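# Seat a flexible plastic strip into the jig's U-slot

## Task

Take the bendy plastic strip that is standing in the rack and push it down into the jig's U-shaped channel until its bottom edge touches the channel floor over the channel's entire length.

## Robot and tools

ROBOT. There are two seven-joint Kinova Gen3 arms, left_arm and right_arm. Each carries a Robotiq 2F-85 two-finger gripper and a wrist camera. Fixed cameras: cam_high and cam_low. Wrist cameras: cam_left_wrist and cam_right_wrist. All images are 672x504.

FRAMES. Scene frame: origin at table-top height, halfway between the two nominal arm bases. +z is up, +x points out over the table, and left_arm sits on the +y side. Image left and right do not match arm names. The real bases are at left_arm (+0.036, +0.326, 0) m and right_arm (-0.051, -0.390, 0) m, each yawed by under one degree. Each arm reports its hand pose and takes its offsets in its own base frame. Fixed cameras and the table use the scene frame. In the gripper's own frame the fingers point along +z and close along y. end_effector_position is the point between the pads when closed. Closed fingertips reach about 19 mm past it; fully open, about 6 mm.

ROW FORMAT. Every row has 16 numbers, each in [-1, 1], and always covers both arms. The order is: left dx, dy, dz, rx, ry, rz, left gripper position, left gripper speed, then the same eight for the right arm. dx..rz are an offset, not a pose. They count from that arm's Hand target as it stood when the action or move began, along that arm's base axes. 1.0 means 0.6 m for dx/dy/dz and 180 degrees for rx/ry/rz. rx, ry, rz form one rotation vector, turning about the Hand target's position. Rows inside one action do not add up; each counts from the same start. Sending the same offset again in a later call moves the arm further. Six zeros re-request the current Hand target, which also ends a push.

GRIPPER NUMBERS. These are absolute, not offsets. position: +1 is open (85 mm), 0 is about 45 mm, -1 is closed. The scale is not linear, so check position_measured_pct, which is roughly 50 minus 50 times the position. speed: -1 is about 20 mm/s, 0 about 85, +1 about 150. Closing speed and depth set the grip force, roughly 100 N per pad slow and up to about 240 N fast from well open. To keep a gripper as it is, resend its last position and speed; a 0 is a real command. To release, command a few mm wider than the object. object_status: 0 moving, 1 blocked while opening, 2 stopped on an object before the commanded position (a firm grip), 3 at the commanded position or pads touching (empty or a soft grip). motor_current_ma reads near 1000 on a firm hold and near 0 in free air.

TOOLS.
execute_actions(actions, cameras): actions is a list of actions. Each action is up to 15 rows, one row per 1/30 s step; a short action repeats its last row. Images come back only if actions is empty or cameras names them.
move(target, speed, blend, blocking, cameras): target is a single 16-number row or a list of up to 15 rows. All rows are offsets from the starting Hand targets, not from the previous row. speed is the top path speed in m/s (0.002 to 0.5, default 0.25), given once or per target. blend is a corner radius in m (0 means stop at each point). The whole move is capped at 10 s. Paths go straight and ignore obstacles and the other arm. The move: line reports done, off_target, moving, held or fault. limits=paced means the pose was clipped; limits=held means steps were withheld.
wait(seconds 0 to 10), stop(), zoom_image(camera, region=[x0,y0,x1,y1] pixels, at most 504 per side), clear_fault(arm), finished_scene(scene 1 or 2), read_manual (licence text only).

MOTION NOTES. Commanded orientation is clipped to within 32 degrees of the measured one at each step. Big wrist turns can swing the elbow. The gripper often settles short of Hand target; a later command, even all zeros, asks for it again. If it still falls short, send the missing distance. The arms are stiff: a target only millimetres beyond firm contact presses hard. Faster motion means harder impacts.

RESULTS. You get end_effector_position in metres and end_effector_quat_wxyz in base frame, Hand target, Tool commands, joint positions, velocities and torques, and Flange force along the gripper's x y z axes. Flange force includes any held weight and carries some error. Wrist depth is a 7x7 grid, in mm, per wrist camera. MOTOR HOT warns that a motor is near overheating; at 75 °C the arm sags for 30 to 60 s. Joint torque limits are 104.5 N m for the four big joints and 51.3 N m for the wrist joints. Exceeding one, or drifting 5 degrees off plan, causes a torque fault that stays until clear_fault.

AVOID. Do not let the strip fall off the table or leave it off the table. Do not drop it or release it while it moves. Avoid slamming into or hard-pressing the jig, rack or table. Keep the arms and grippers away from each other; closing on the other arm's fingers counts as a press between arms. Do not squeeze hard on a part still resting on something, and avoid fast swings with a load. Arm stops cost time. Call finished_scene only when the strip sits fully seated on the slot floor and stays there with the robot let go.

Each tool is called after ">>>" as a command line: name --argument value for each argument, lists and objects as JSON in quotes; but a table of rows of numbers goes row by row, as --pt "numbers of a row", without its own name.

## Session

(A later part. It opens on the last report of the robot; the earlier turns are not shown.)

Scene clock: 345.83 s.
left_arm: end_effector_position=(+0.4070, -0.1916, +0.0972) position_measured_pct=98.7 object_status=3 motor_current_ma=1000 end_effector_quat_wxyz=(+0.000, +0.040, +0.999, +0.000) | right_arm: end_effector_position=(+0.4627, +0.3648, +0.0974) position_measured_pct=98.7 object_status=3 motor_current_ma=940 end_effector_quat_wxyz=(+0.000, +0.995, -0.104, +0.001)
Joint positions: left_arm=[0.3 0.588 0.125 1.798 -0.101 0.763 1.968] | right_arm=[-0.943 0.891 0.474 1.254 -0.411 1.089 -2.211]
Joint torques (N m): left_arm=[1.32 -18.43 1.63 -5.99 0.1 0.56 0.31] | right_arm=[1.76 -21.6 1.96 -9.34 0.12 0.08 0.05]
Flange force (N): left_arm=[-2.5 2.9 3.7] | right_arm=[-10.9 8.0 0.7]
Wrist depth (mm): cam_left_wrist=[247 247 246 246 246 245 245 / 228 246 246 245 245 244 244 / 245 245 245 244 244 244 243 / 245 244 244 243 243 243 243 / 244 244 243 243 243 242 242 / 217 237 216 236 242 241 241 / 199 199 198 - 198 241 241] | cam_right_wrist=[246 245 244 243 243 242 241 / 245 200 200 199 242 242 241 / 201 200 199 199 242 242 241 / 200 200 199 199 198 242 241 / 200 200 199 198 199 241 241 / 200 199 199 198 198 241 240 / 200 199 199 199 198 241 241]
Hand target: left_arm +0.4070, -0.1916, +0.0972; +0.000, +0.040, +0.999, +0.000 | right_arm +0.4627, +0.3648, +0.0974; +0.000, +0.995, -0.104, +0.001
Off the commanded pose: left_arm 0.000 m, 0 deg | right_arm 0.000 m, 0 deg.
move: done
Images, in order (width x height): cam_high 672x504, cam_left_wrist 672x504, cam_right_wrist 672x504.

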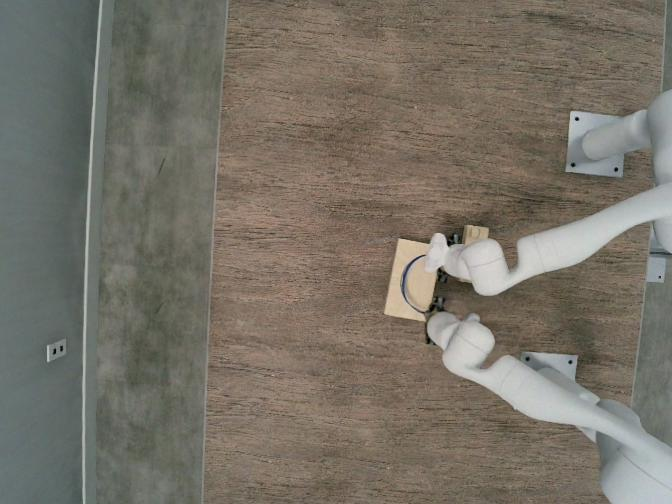

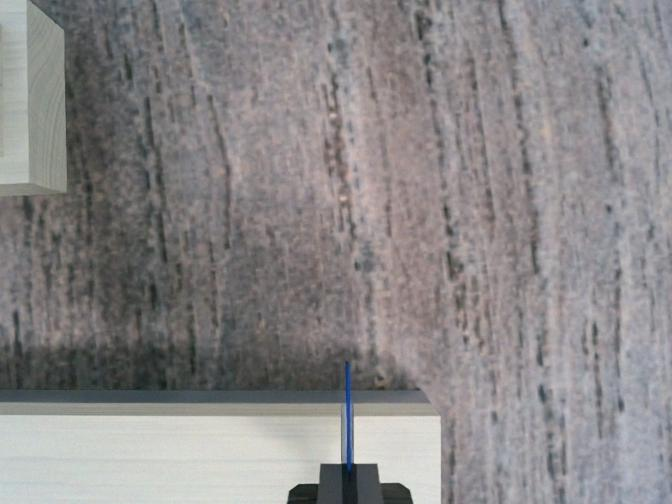

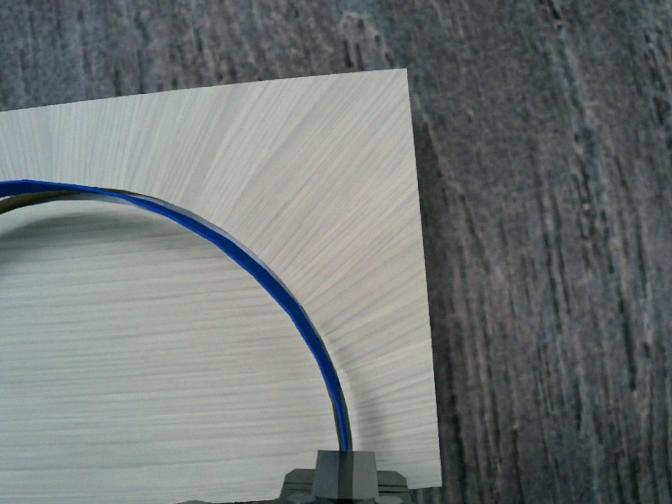

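>>> move --target '[0,0,-0.0125,0,0,-0.008,-1,-1,0.0003,-0.0003,-0.0125,0,0,-0.014,-1,-1]' --speed 0.06 --cameras '["cam_high","cam_left_wrist","cam_right_wrist","cam_low"]'

>>> zoom_image --camera "cam_right_wrist" --region '[0, 120, 380, 480]'

>>> zoom_image --camera "cam_high" --region '[370, 220, 470, 340]'

>>> zoom_image --camera "cam_low" --region '[350, 190, 480, 290]'

Scene clock: 352.47 s.
left_arm: end_effector_position=(+0.4070, -0.1916, +0.0897) position_measured_pct=98.7 object_status=3 motor_current_ma=1000 end_effector_quat_wxyz=(+0.000, +0.053, +0.999, +0.000) | right_arm: end_effector_position=(+0.4629, +0.3646, +0.0899) position_measured_pct=98.7 object_status=3 motor_current_ma=940 end_effector_quat_wxyz=(+0.000, +0.992, -0.126, +0.001)
Joint positions: left_arm=[0.297 0.601 0.129 1.805 -0.109 0.743 1.95] | right_arm=[-0.946 0.903 0.481 1.261 -0.424 1.076 -2.245]
Joint torques (N m): left_arm=[1.29 -18.52 1.65 -5.87 0.1 0.56 0.31] | right_arm=[1.78 -21.62 2.08 -9.23 0.13 0.07 0.04]
Flange force (N): left_arm=[-2.3 3.0 3.8] | right_arm=[-10.5 8.3 0.5]
Wrist depth (mm): cam_left_wrist=[240 239 239 239 238 238 238 / 238 238 238 238 238 237 237 / 237 237 237 237 236 236 236 / 237 237 236 236 236 235 235 / 236 236 236 236 235 235 234 / 229 235 221 235 234 234 233 / 191 191 191 - 190 234 233] | cam_right_wrist=[238 237 237 236 235 234 234 / 238 192 192 191 234 234 234 / 193 192 192 191 235 234 234 / 193 192 192 191 234 234 233 / 193 192 192 191 234 234 233 / 193 192 192 191 190 234 233 / 192 192 191 - 191 234 233]
Hand target: left_arm +0.4070, -0.1916, +0.0897; +0.000, +0.053, +0.999, +0.000 | right_arm +0.4629, +0.3646, +0.0899; +0.000, +0.992, -0.126, +0.001
Off the commanded pose: left_arm 0.000 m, 0 deg | right_arm 0.000 m, 0 deg.
move: done

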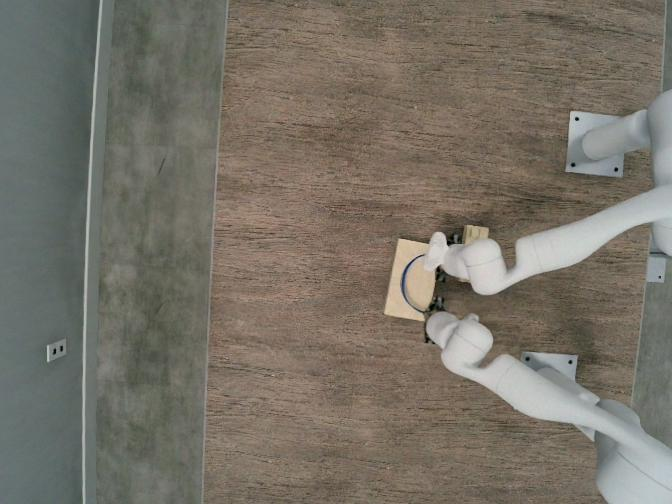

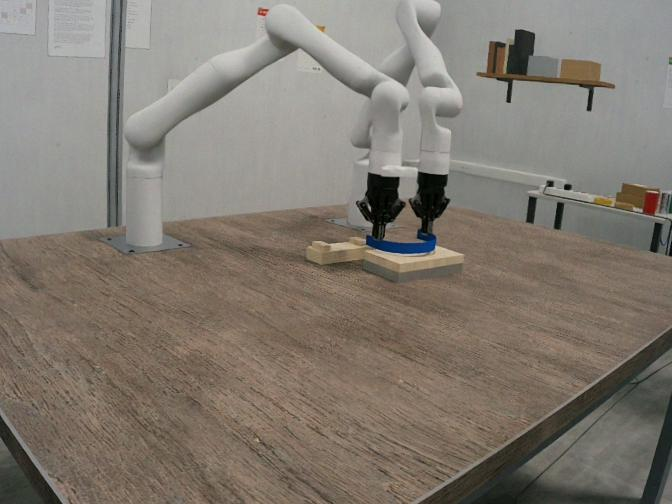

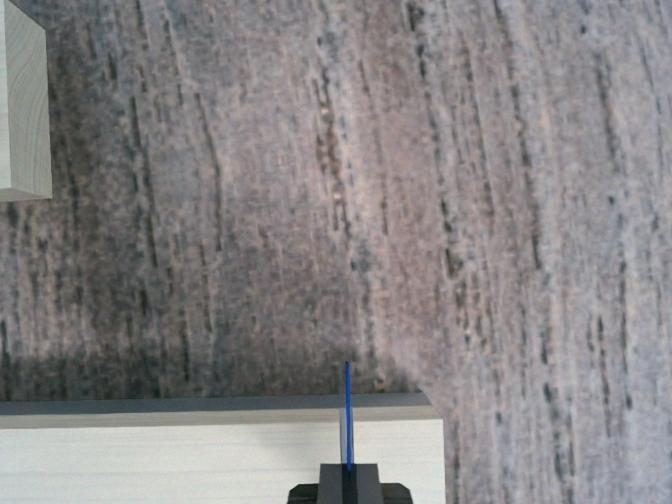

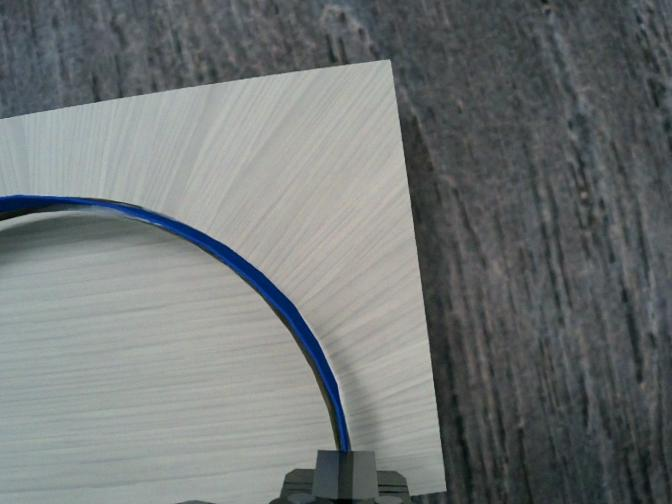

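Scaled by 1.326.

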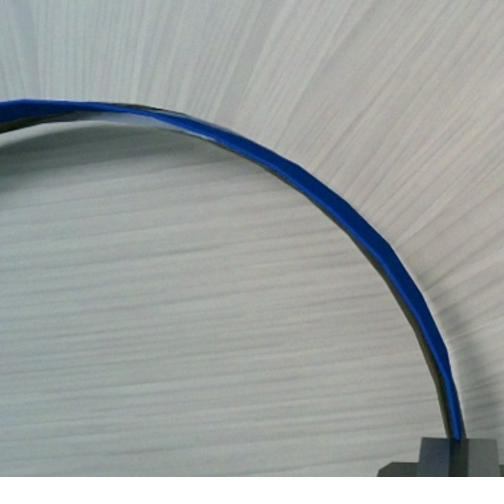

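Scaled by 4.200 from the camera's 672x504 image, which has a finer 960x720 frame.

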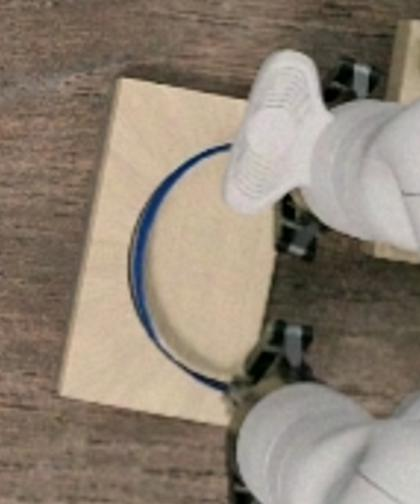

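Scaled by 3.877 from the camera's 672x504 image, which has a finer 960x720 frame.

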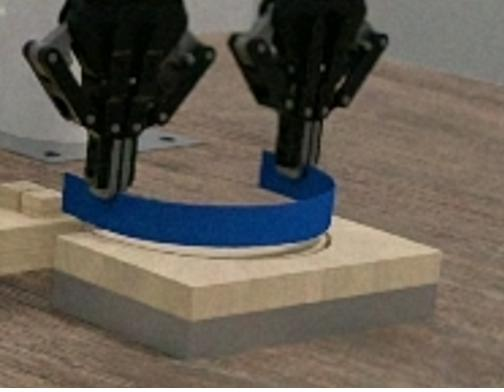

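>>> move --target '[0,0,-0.01,0,0,0,-1,-1,0,0,-0.01,0,0,0,-1,-1]' --speed 0.04 --cameras '["cam_high","cam_left_wrist","cam_right_wrist","cam_low"]'

>>> zoom_image --camera "cam_right_wrist" --region '[0, 120, 380, 480]'

>>> zoom_image --camera "cam_low" --region '[350, 190, 480, 290]'

>>> zoom_image --camera "cam_high" --region '[370, 220, 470, 340]'

Scene clock: 360.53 s.
left_arm: end_effector_position=(+0.4070, -0.1916, +0.0837) position_measured_pct=98.7 object_status=3 motor_current_ma=1000 end_effector_quat_wxyz=(+0.000, +0.053, +0.999, +0.000) | right_arm: end_effector_position=(+0.4629, +0.3646, +0.0838) position_measured_pct=98.7 object_status=3 motor_current_ma=940 end_effector_quat_wxyz=(+0.000, +0.992, -0.126, +0.001)
Joint positions: left_arm=[0.299 0.612 0.127 1.81 -0.111 0.727 1.952] | right_arm=[-0.945 0.91 0.478 1.266 -0.428 1.063 -2.243]
Joint velocities: left_arm=[within noise] | right_arm=[0 0.005 -0.001 0.002 0.001 0 0]
Joint torques (N m): left_arm=[1.34 -18.6 1.71 -5.73 0.12 0.55 0.31] | right_arm=[1.98 -21.64 2.31 -8.83 0.22 0.1 0.02]
Flange force (N): left_arm=[-2.5 3.0 3.8] | right_arm=[-9.9 7.0 0.2]
Wrist depth (mm): cam_left_wrist=[233 233 233 232 232 232 231 / 232 232 232 231 232 231 230 / 232 232 231 231 230 230 230 / 231 231 231 230 230 229 229 / 231 230 230 229 229 229 228 / 228 229 221 229 228 228 228 / 185 185 184 - 184 227 227] | cam_right_wrist=[232 232 231 230 229 229 228 / 232 187 186 186 229 229 228 / 187 187 186 185 229 228 227 / 187 187 186 185 229 228 228 / 187 187 186 185 185 228 228 / 187 186 186 185 185 228 227 / 187 186 186 - 185 228 227]
Hand target: left_arm +0.4070, -0.1916, +0.0837; +0.000, +0.053, +0.999, +0.000 | right_arm +0.4629, +0.3646, +0.0839; +0.000, +0.992, -0.126, +0.001
Off the commanded pose: left_arm 0.000 m, 0 deg | right_arm 0.000 m, 0 deg.
move: done

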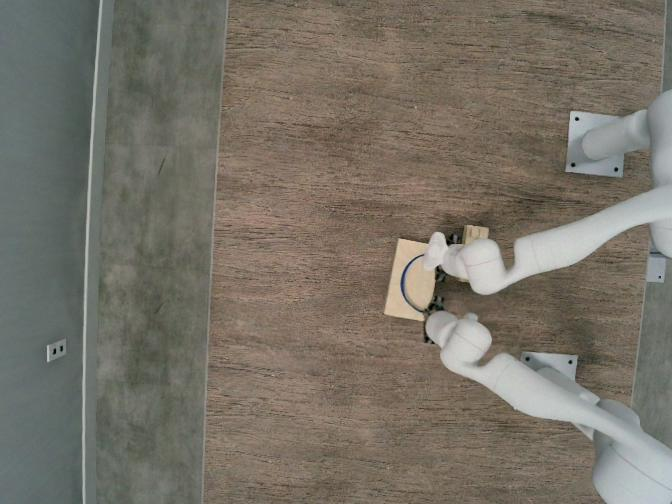

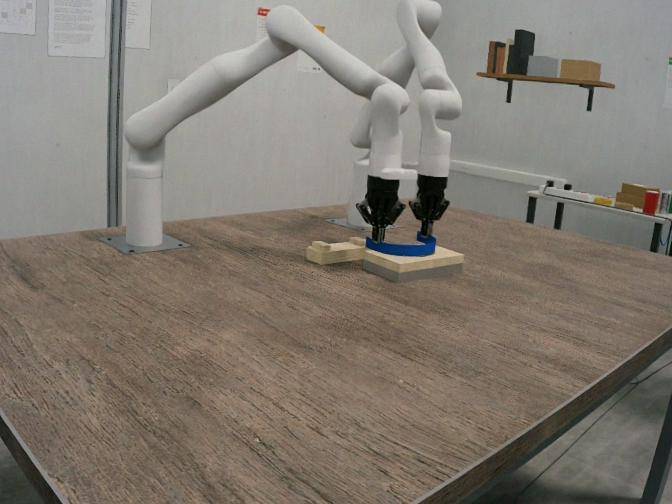

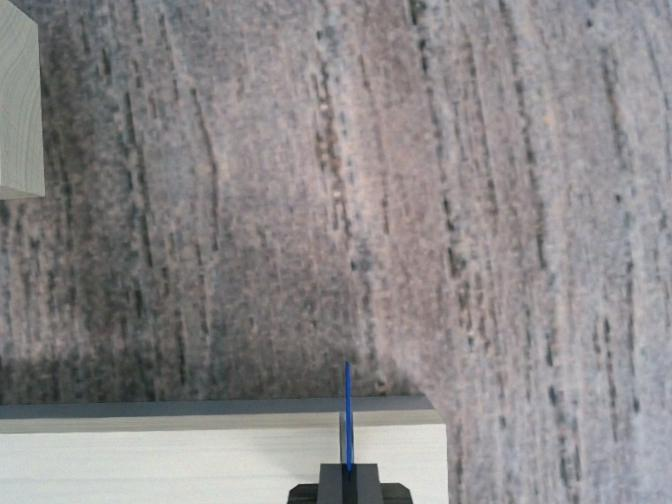

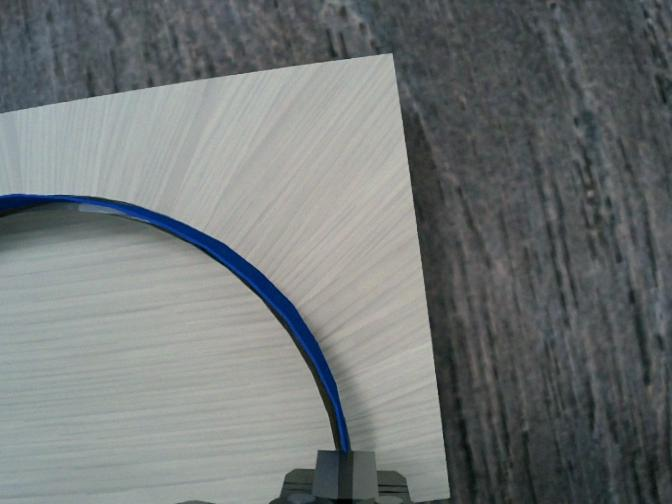

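Scaled by 1.326.

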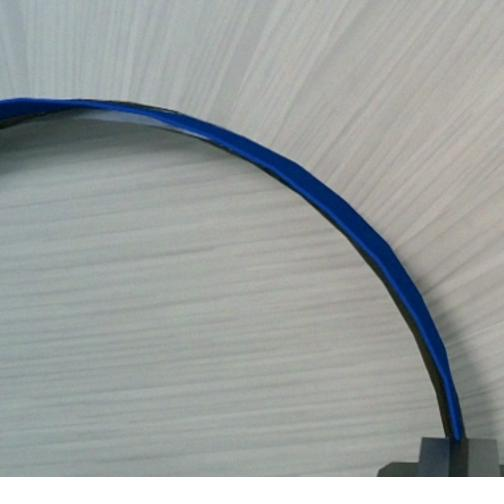

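Scaled by 3.877 from the camera's 672x504 image, which has a finer 960x720 frame.

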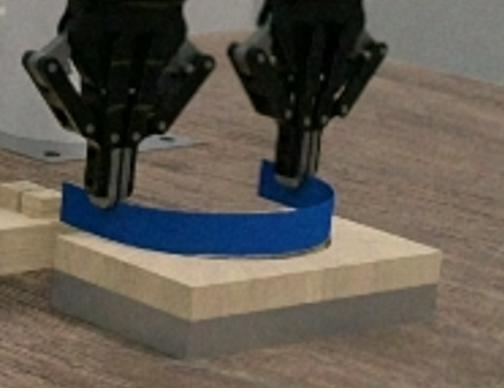

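Scaled by 4.200 from the camera's 672x504 image, which has a finer 960x720 frame.

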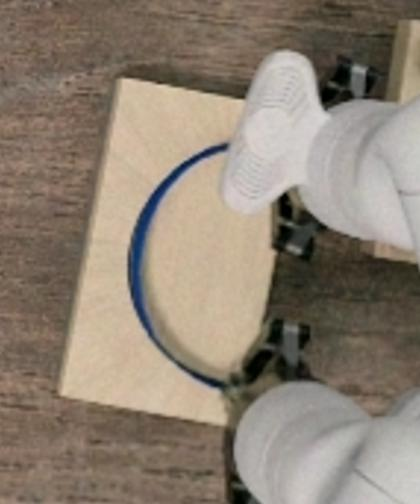

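>>> move --pt "0.001 0 0.003 0 0 0.002 -1 -1 0.001 0.0008 0.003 0 0 0.01 -1 -1" --pt "0.001 0 -0.002 0 0 0.002 -1 -1 0.001 0.0008 -0.002 0 0 0.01 -1 -1" --speed 0.04 --cameras '["cam_high","cam_left_wrist","cam_right_wrist","cam_low"]'

>>> zoom_image --camera "cam_right_wrist" --region '[0, 120, 380, 480]'

>>> zoom_image --camera "cam_low" --region '[350, 190, 480, 290]'

>>> zoom_image --camera "cam_high" --region '[370, 220, 470, 340]'

Scene clock: 365.63 s.
left_arm: end_effector_position=(+0.4076, -0.1916, +0.0825) position_measured_pct=98.7 object_status=3 motor_current_ma=1000 end_effector_quat_wxyz=(+0.000, +0.050, +0.999, +0.000) | right_arm: end_effector_position=(+0.4635, +0.3651, +0.0827) position_measured_pct=98.7 object_status=3 motor_current_ma=940 end_effector_quat_wxyz=(+0.000, +0.994, -0.110, +0.001)
Joint positions: left_arm=[0.3 0.615 0.125 1.809 -0.11 0.724 1.957] | right_arm=[-0.941 0.912 0.47 1.263 -0.422 1.061 -2.216]
Joint torques (N m): left_arm=[1.33 -18.7 1.7 -5.8 0.12 0.55 0.31] | right_arm=[1.75 -21.73 1.98 -9.27 0.1 -0.01 0.04]
Flange force (N): left_arm=[-2.3 3.0 3.9] | right_arm=[-10.7 8.1 0.2]
Wrist depth (mm): cam_left_wrist=[232 232 231 231 231 230 230 / 231 231 231 231 230 230 229 / 231 230 230 230 230 229 228 / 230 229 229 229 229 229 228 / 229 229 229 228 228 228 227 / 222 228 217 228 227 227 226 / 184 184 183 - 183 226 226] | cam_right_wrist=[231 230 229 229 228 227 227 / 186 186 185 184 228 227 227 / 186 185 185 184 184 227 226 / 185 185 185 184 184 227 226 / 185 185 184 184 184 227 226 / 185 185 184 184 183 227 226 / 185 185 184 - 183 227 226]
Hand target: left_arm +0.4076, -0.1916, +0.0825; +0.000, +0.050, +0.999, +0.000 | right_arm +0.4635, +0.3651, +0.0827; +0.000, +0.994, -0.110, +0.001
Off the commanded pose: left_arm 0.000 m, 0 deg | right_arm 0.000 m, 0 deg.
move: done

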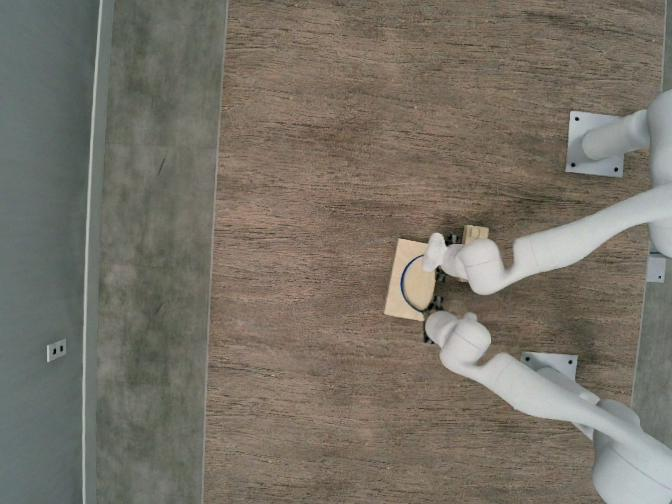

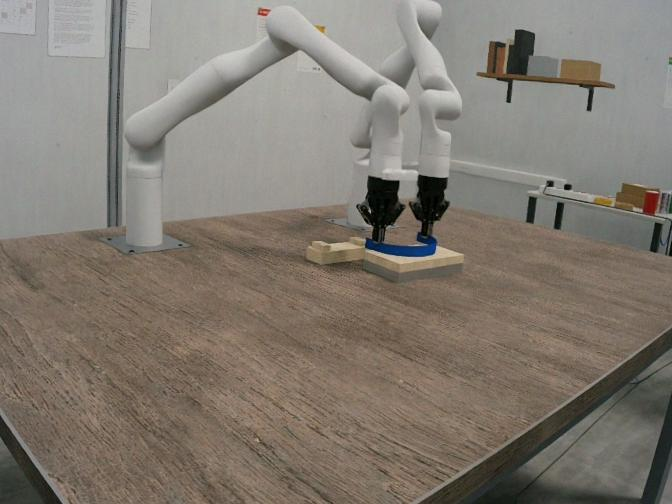

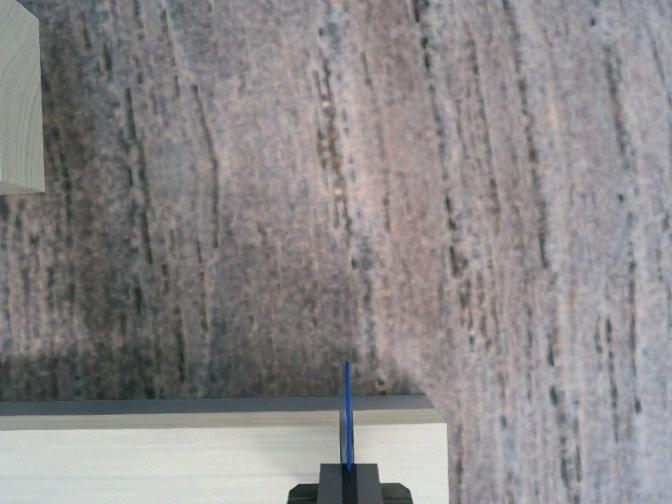

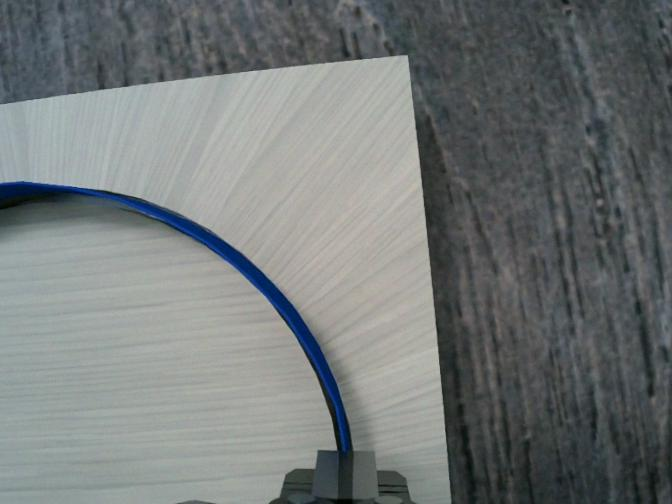

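Scaled by 1.326.

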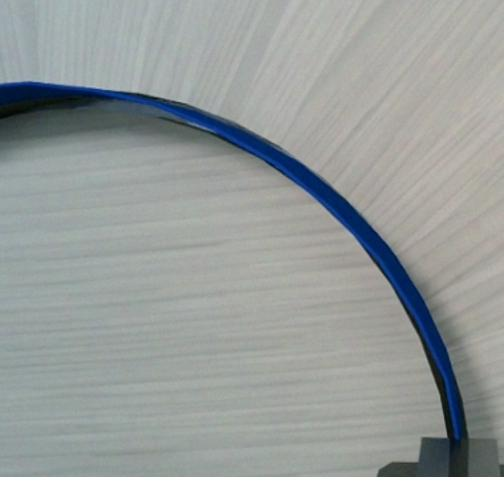

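Scaled by 3.877 from the camera's 672x504 image, which has a finer 960x720 frame.

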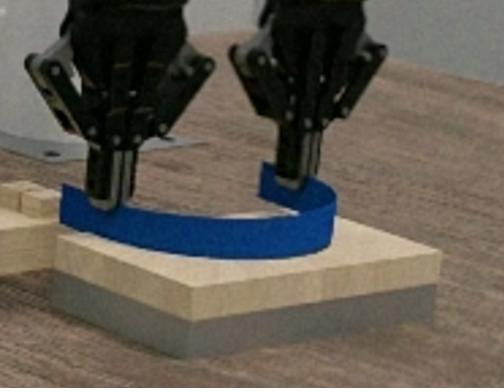

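Scaled by 4.200 from the camera's 672x504 image, which has a finer 960x720 frame.

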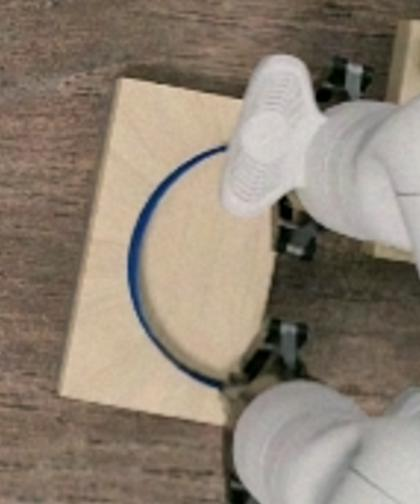

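>>> move --pt "-0.0008 0 0.001 0 0 0 -1 -1 -0.0008 0 0.001 0 0 -0.001 -1 -1" --pt "-0.0008 0 -0.006 0 0 0 -1 -1 -0.0008 0 -0.006 0 0 -0.001 -1 -1" --speed 0.04 --cameras '["cam_high","cam_right_wrist","cam_low"]'

>>> zoom_image --camera "cam_right_wrist" --region '[0, 120, 380, 480]'

>>> zoom_image --camera "cam_low" --region '[350, 190, 480, 290]'

Scene clock: 370.30 s.
left_arm: end_effector_position=(+0.4072, -0.1916, +0.0789) position_measured_pct=98.7 object_status=3 motor_current_ma=1000 end_effector_quat_wxyz=(+0.000, +0.050, +0.999, +0.000) | right_arm: end_effector_position=(+0.4630, +0.3651, +0.0791) position_measured_pct=98.7 object_status=3 motor_current_ma=940 end_effector_quat_wxyz=(+0.000, +0.994, -0.112, +0.001)
Joint positions: left_arm=[0.301 0.621 0.124 1.814 -0.111 0.714 1.958] | right_arm=[-0.942 0.916 0.469 1.268 -0.424 1.053 -2.217]
Joint torques (N m): left_arm=[1.33 -18.7 1.75 -5.69 0.12 0.57 0.29] | right_arm=[1.77 -21.69 2.03 -9.25 0.11 -0.01 0.03]
Flange force (N): left_arm=[-2.3 3.0 4.0] | right_arm=[-10.8 8.2 0.1]
Wrist depth (mm): cam_left_wrist=[228 228 228 227 227 227 226 / 228 228 227 227 227 226 226 / 227 227 226 226 226 226 225 / 226 226 226 225 225 225 224 / 226 225 225 225 224 224 224 / 225 222 224 224 223 223 223 / 180 180 180 - 180 223 222] | cam_right_wrist=[227 226 226 225 224 224 223 / 182 182 181 181 224 223 223 / 182 182 181 181 224 223 223 / 182 182 181 180 180 223 223 / 182 181 181 180 180 223 223 / 182 181 180 180 180 223 222 / 182 181 180 - 179 223 222]
Hand target: left_arm +0.4071, -0.1916, +0.0789; +0.000, +0.050, +0.999, +0.000 | right_arm +0.4630, +0.3651, +0.0791; +0.000, +0.994, -0.112, +0.001
Off the commanded pose: left_arm 0.000 m, 0 deg | right_arm 0.000 m, 0 deg.
move: done
Images, in order (width x height): cam_high 672x504, cam_low 672x504, cam_right_wrist 672x504.

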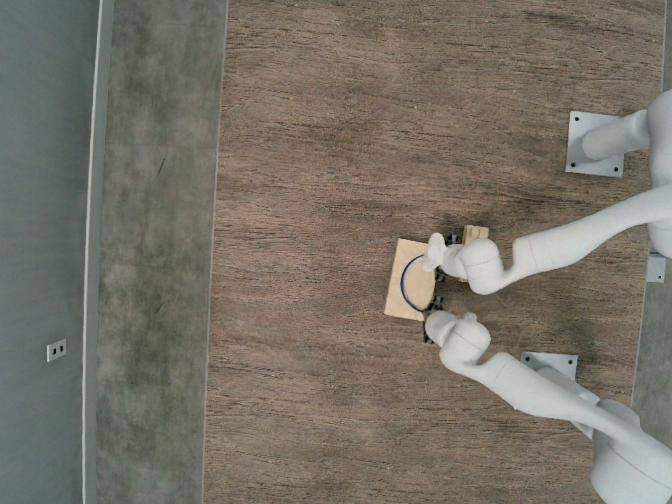

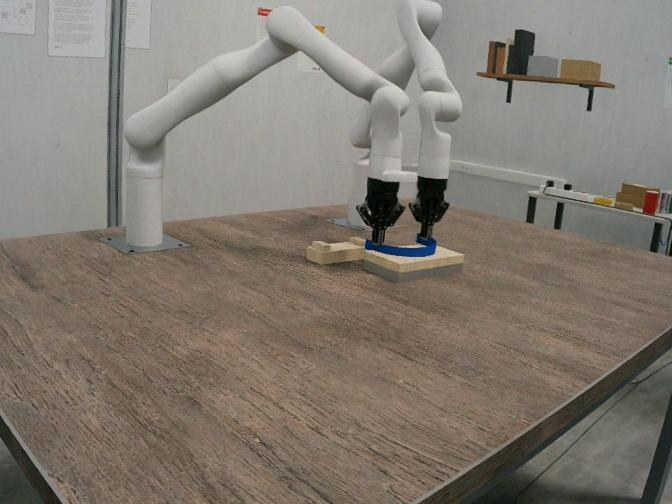

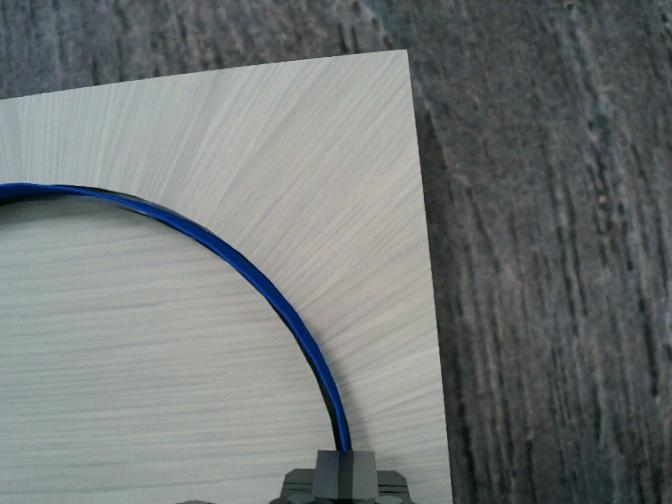

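Scaled by 1.326.

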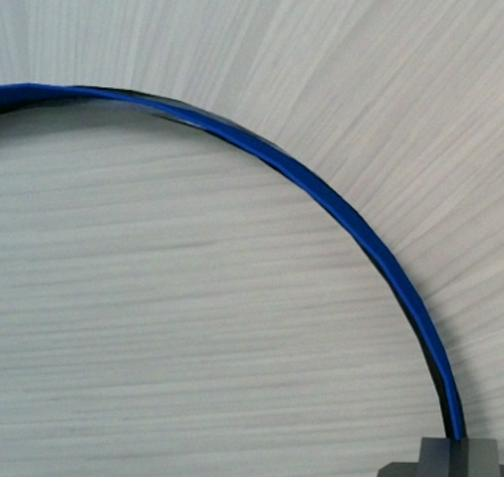

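Scaled by 3.877 from the camera's 672x504 image, which has a finer 960x720 frame.

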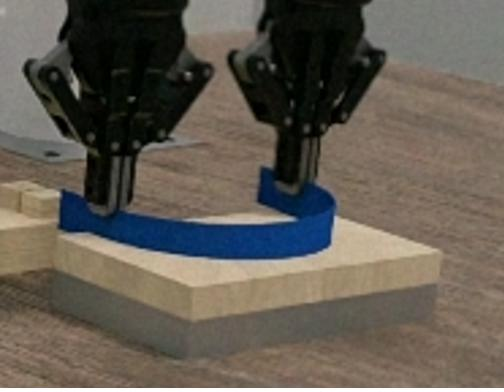

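>>> move --target '[0,0,-0.0075,0,0,0,-1,-1,0,0,-0.0075,0,0,0,-1,-1]' --speed 0.03 --cameras '["cam_high","cam_right_wrist","cam_low"]'

>>> zoom_image --camera "cam_right_wrist" --region '[0, 120, 380, 480]'

>>> zoom_image --camera "cam_low" --region '[350, 190, 480, 290]'

>>> zoom_image --camera "cam_high" --region '[370, 220, 470, 340]'

Scene clock: 374.60 s.
left_arm: end_effector_position=(+0.4072, -0.1916, +0.0744) position_measured_pct=98.7 object_status=3 motor_current_ma=1000 end_effector_quat_wxyz=(+0.000, +0.050, +0.999, +0.000) | right_arm: end_effector_position=(+0.4630, +0.3651, +0.0746) position_measured_pct=98.7 object_status=3 motor_current_ma=940 end_effector_quat_wxyz=(+0.000, +0.994, -0.112, +0.001)
Joint positions: left_arm=[0.302 0.63 0.122 1.817 -0.113 0.702 1.959] | right_arm=[-0.941 0.922 0.467 1.272 -0.427 1.043 -2.215]
Joint torques (N m): left_arm=[1.34 -18.73 1.74 -5.6 0.14 0.53 0.31] | right_arm=[1.79 -21.68 2.04 -9.18 0.12 -0.07 0.02]
Flange force (N): left_arm=[-2.4 3.0 3.8] | right_arm=[-10.7 8.0 -0.2]
Wrist depth (mm): cam_left_wrist=[224 224 223 223 223 222 222 / 223 223 222 222 222 222 221 / 223 222 222 221 221 221 220 / 222 222 221 221 220 220 220 / 221 221 220 220 220 219 219 / 220 220 220 219 219 219 218 / 176 176 175 - 175 218 218] | cam_right_wrist=[222 222 222 220 220 219 219 / 178 177 177 176 176 219 218 / 178 177 176 176 176 219 218 / 177 177 176 176 175 219 218 / 177 177 176 176 175 219 218 / 177 176 176 176 175 218 218 / 177 176 176 - 175 218 218]
Hand target: left_arm +0.4072, -0.1916, +0.0744; +0.000, +0.050, +0.999, +0.000 | right_arm +0.4630, +0.3651, +0.0746; +0.000, +0.994, -0.112, +0.001
Off the commanded pose: left_arm 0.000 m, 0 deg | right_arm 0.000 m, 0 deg.
move: done
Images, in order (width x height): cam_high 672x504, cam_low 672x504, cam_right_wrist 672x504.

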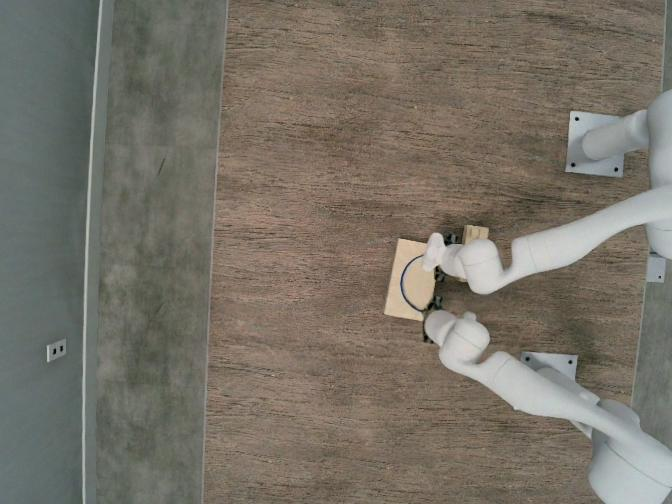

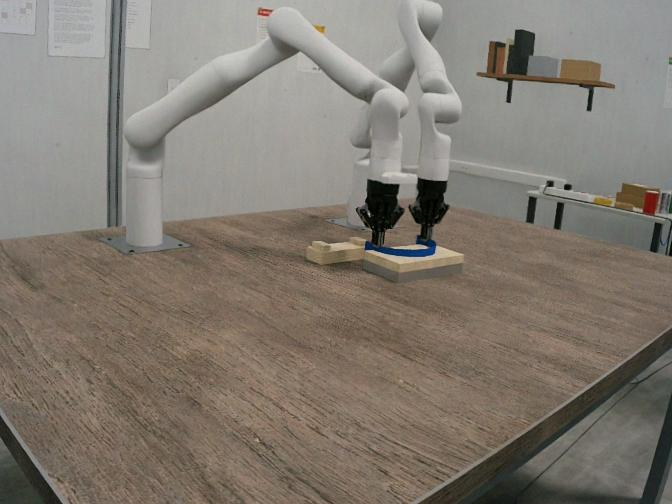

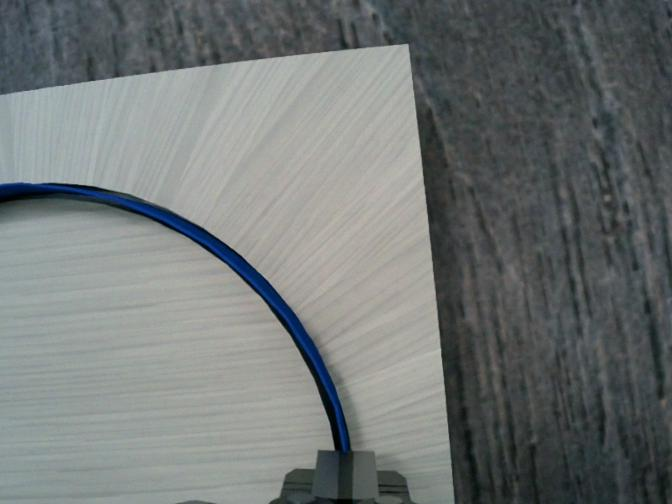

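Scaled by 1.326.

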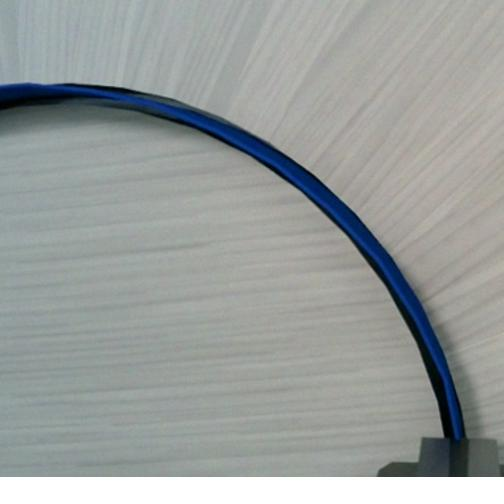

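Scaled by 3.877 from the camera's 672x504 image, which has a finer 960x720 frame.

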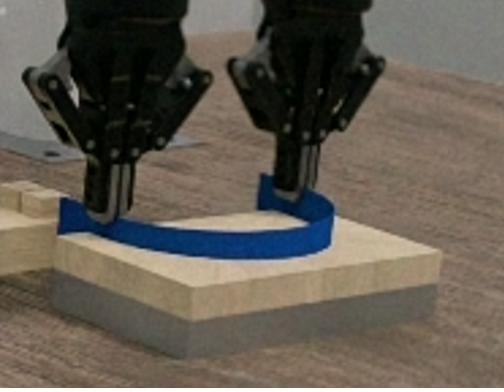

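Scaled by 4.200 from the camera's 672x504 image, which has a finer 960x720 frame.

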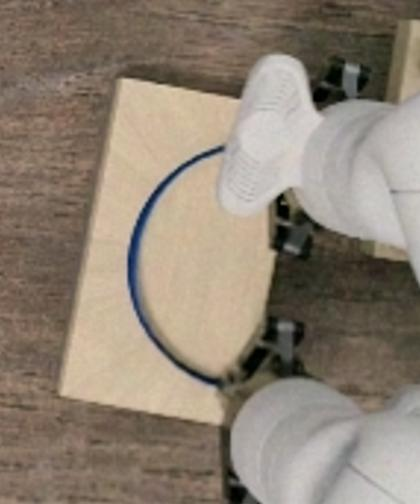

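>>> move --target '[0,0,-0.0148,0,0,0,-1,-1,0,0,-0.0151,0,0,0,-1,-1]' --speed 0.03 --cameras '["cam_right_wrist","cam_low"]'

>>> zoom_image --camera "cam_low" --region '[350, 190, 480, 290]'

Scene clock: 377.23 s.
left_arm: end_effector_position=(+0.4072, -0.1916, +0.0655) position_measured_pct=98.7 object_status=3 motor_current_ma=1000 end_effector_quat_wxyz=(+0.000, +0.050, +0.999, +0.000) | right_arm: end_effector_position=(+0.4630, +0.3651, +0.0656) position_measured_pct=98.7 object_status=3 motor_current_ma=940 end_effector_quat_wxyz=(+0.000, +0.994, -0.112, +0.001)
Joint positions: left_arm=[0.305 0.646 0.119 1.824 -0.115 0.679 1.961] | right_arm=[-0.939 0.934 0.462 1.279 -0.432 1.025 -2.211]
Joint torques (N m): left_arm=[1.29 -18.84 1.7 -5.45 0.12 0.53 0.3] | right_arm=[1.64 -21.47 1.83 -9.29 -0.04 -0.29 0.02]
Flange force (N): left_arm=[-2.2 3.0 3.9] | right_arm=[-11.0 8.7 -1.3]
Wrist depth (mm): cam_left_wrist=[215 215 215 214 213 213 213 / 214 214 214 213 213 213 212 / 214 213 213 212 212 212 212 / 213 212 212 212 212 211 211 / 212 212 212 211 211 210 210 / 212 211 211 211 210 210 210 / 175 167 171 166 169 209 209] | cam_right_wrist=[213 212 212 167 211 210 210 / 168 168 167 167 210 210 209 / 168 168 167 167 210 210 209 / 168 168 167 167 166 210 209 / 168 168 167 167 166 210 209 / 168 168 167 167 166 210 209 / 168 167 167 167 166 209 209]
Hand target: left_arm +0.4072, -0.1916, +0.0655; +0.000, +0.050, +0.999, +0.000 | right_arm +0.4630, +0.3651, +0.0655; +0.000, +0.994, -0.112, +0.001
Off the commanded pose: left_arm 0.000 m, 0 deg | right_arm 0.000 m, 0 deg.
move: done
Images, in order (width x height): cam_low 672x504, cam_right_wrist 672x504.

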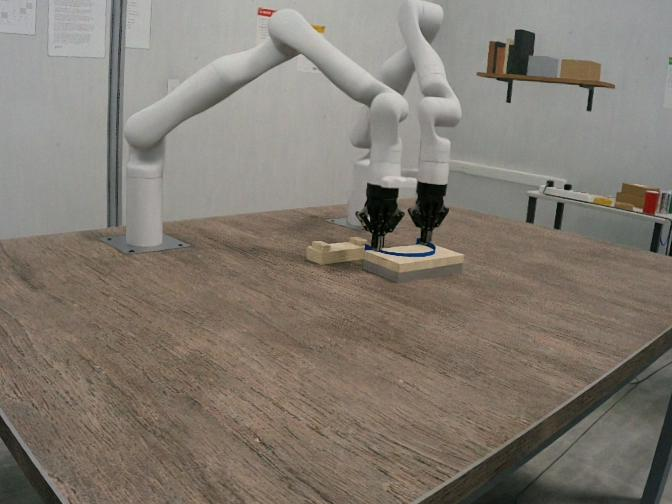

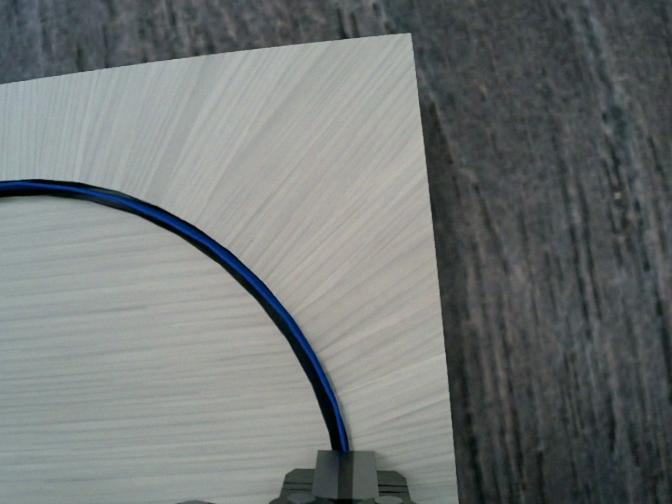

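Scaled by 3.877 from the camera's 672x504 image, which has a finer 960x720 frame.

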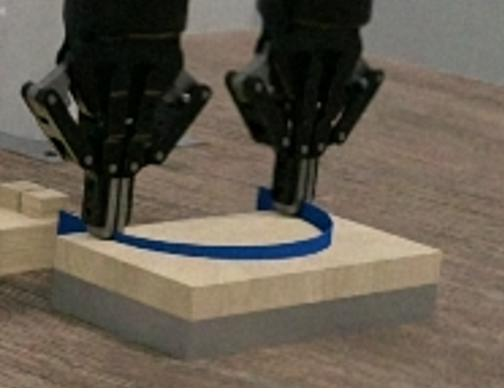

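>>> move --pt "0 0 0.001 0 0 0 -0.75 -1 0 0 0.001 0 0 0 -0.75 -1" --pt "0 0 0.06 0 0 0 -0.75 -1 0 0 0.06 0 0 0 -0.75 -1" --speed 0.06 --cameras '["cam_low","cam_right_wrist"]'

>>> zoom_image --camera "cam_low" --region '[350, 190, 480, 290]'

Scene clock: 391.27 s.
left_arm: end_effector_position=(+0.4071, -0.1916, +0.1015) position_measured_pct=87.4 object_status=3 motor_current_ma=0 end_effector_quat_wxyz=(+0.000, +0.050, +0.999, +0.000) | right_arm: end_effector_position=(+0.4630, +0.3651, +0.1015) position_measured_pct=87.4 object_status=3 motor_current_ma=0 end_effector_quat_wxyz=(+0.000, +0.994, -0.112, +0.001)
Joint positions: left_arm=[0.295 0.581 0.132 1.793 -0.104 0.775 1.952] | right_arm=[-0.945 0.888 0.48 1.248 -0.412 1.1 -2.227]
Joint torques (N m): left_arm=[1.41 -18.3 1.77 -6.1 0.11 0.53 0.27] | right_arm=[1.58 -21.61 1.9 -9.45 0.12 0.04 0.08]
Flange force (N): left_arm=[-2.4 3.1 3.5] | right_arm=[-10.6 8.4 0.8]
Wrist depth (mm): cam_left_wrist=[251 251 251 251 250 250 249 / 236 250 250 249 249 249 248 / 249 249 249 249 248 248 248 / 249 248 248 248 248 247 247 / 248 248 247 247 247 247 246 / 225 241 219 236 246 246 246 / 203 202 202 202 202 245 244] | cam_right_wrist=[250 249 248 247 247 246 245 / 249 204 204 203 246 246 245 / 205 204 203 203 246 246 245 / 205 204 203 203 246 246 245 / 204 204 203 203 202 246 244 / 204 204 203 202 202 245 244 / 204 203 203 202 202 245 244]
Hand target: left_arm +0.4071, -0.1916, +0.1015; +0.000, +0.050, +0.999, +0.000 | right_arm +0.4630, +0.3651, +0.1016; +0.000, +0.994, -0.112, +0.001
Off the commanded pose: left_arm 0.000 m, 0 deg | right_arm 0.000 m, 0 deg.
move: done
Images, in order (width x height): cam_low 672x504, cam_right_wrist 672x504.

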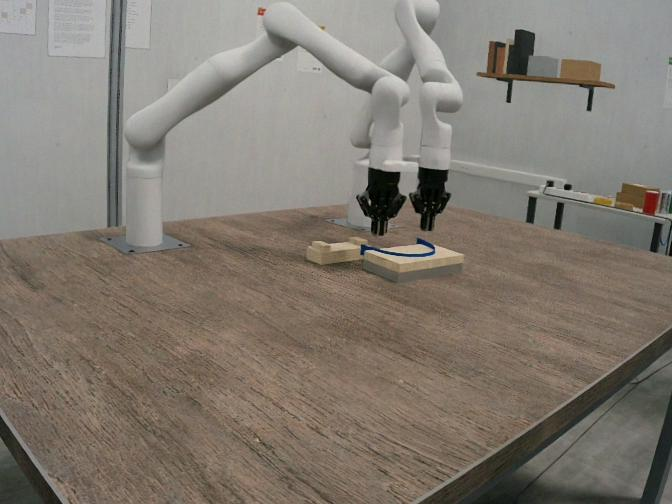

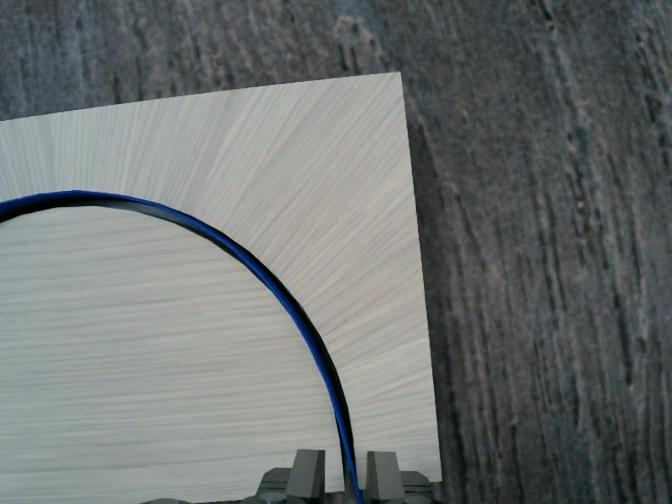

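Scaled by 3.877 from the camera's 672x504 image, which has a finer 960x720 frame.

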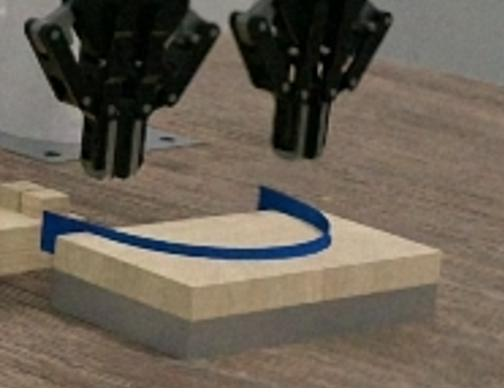

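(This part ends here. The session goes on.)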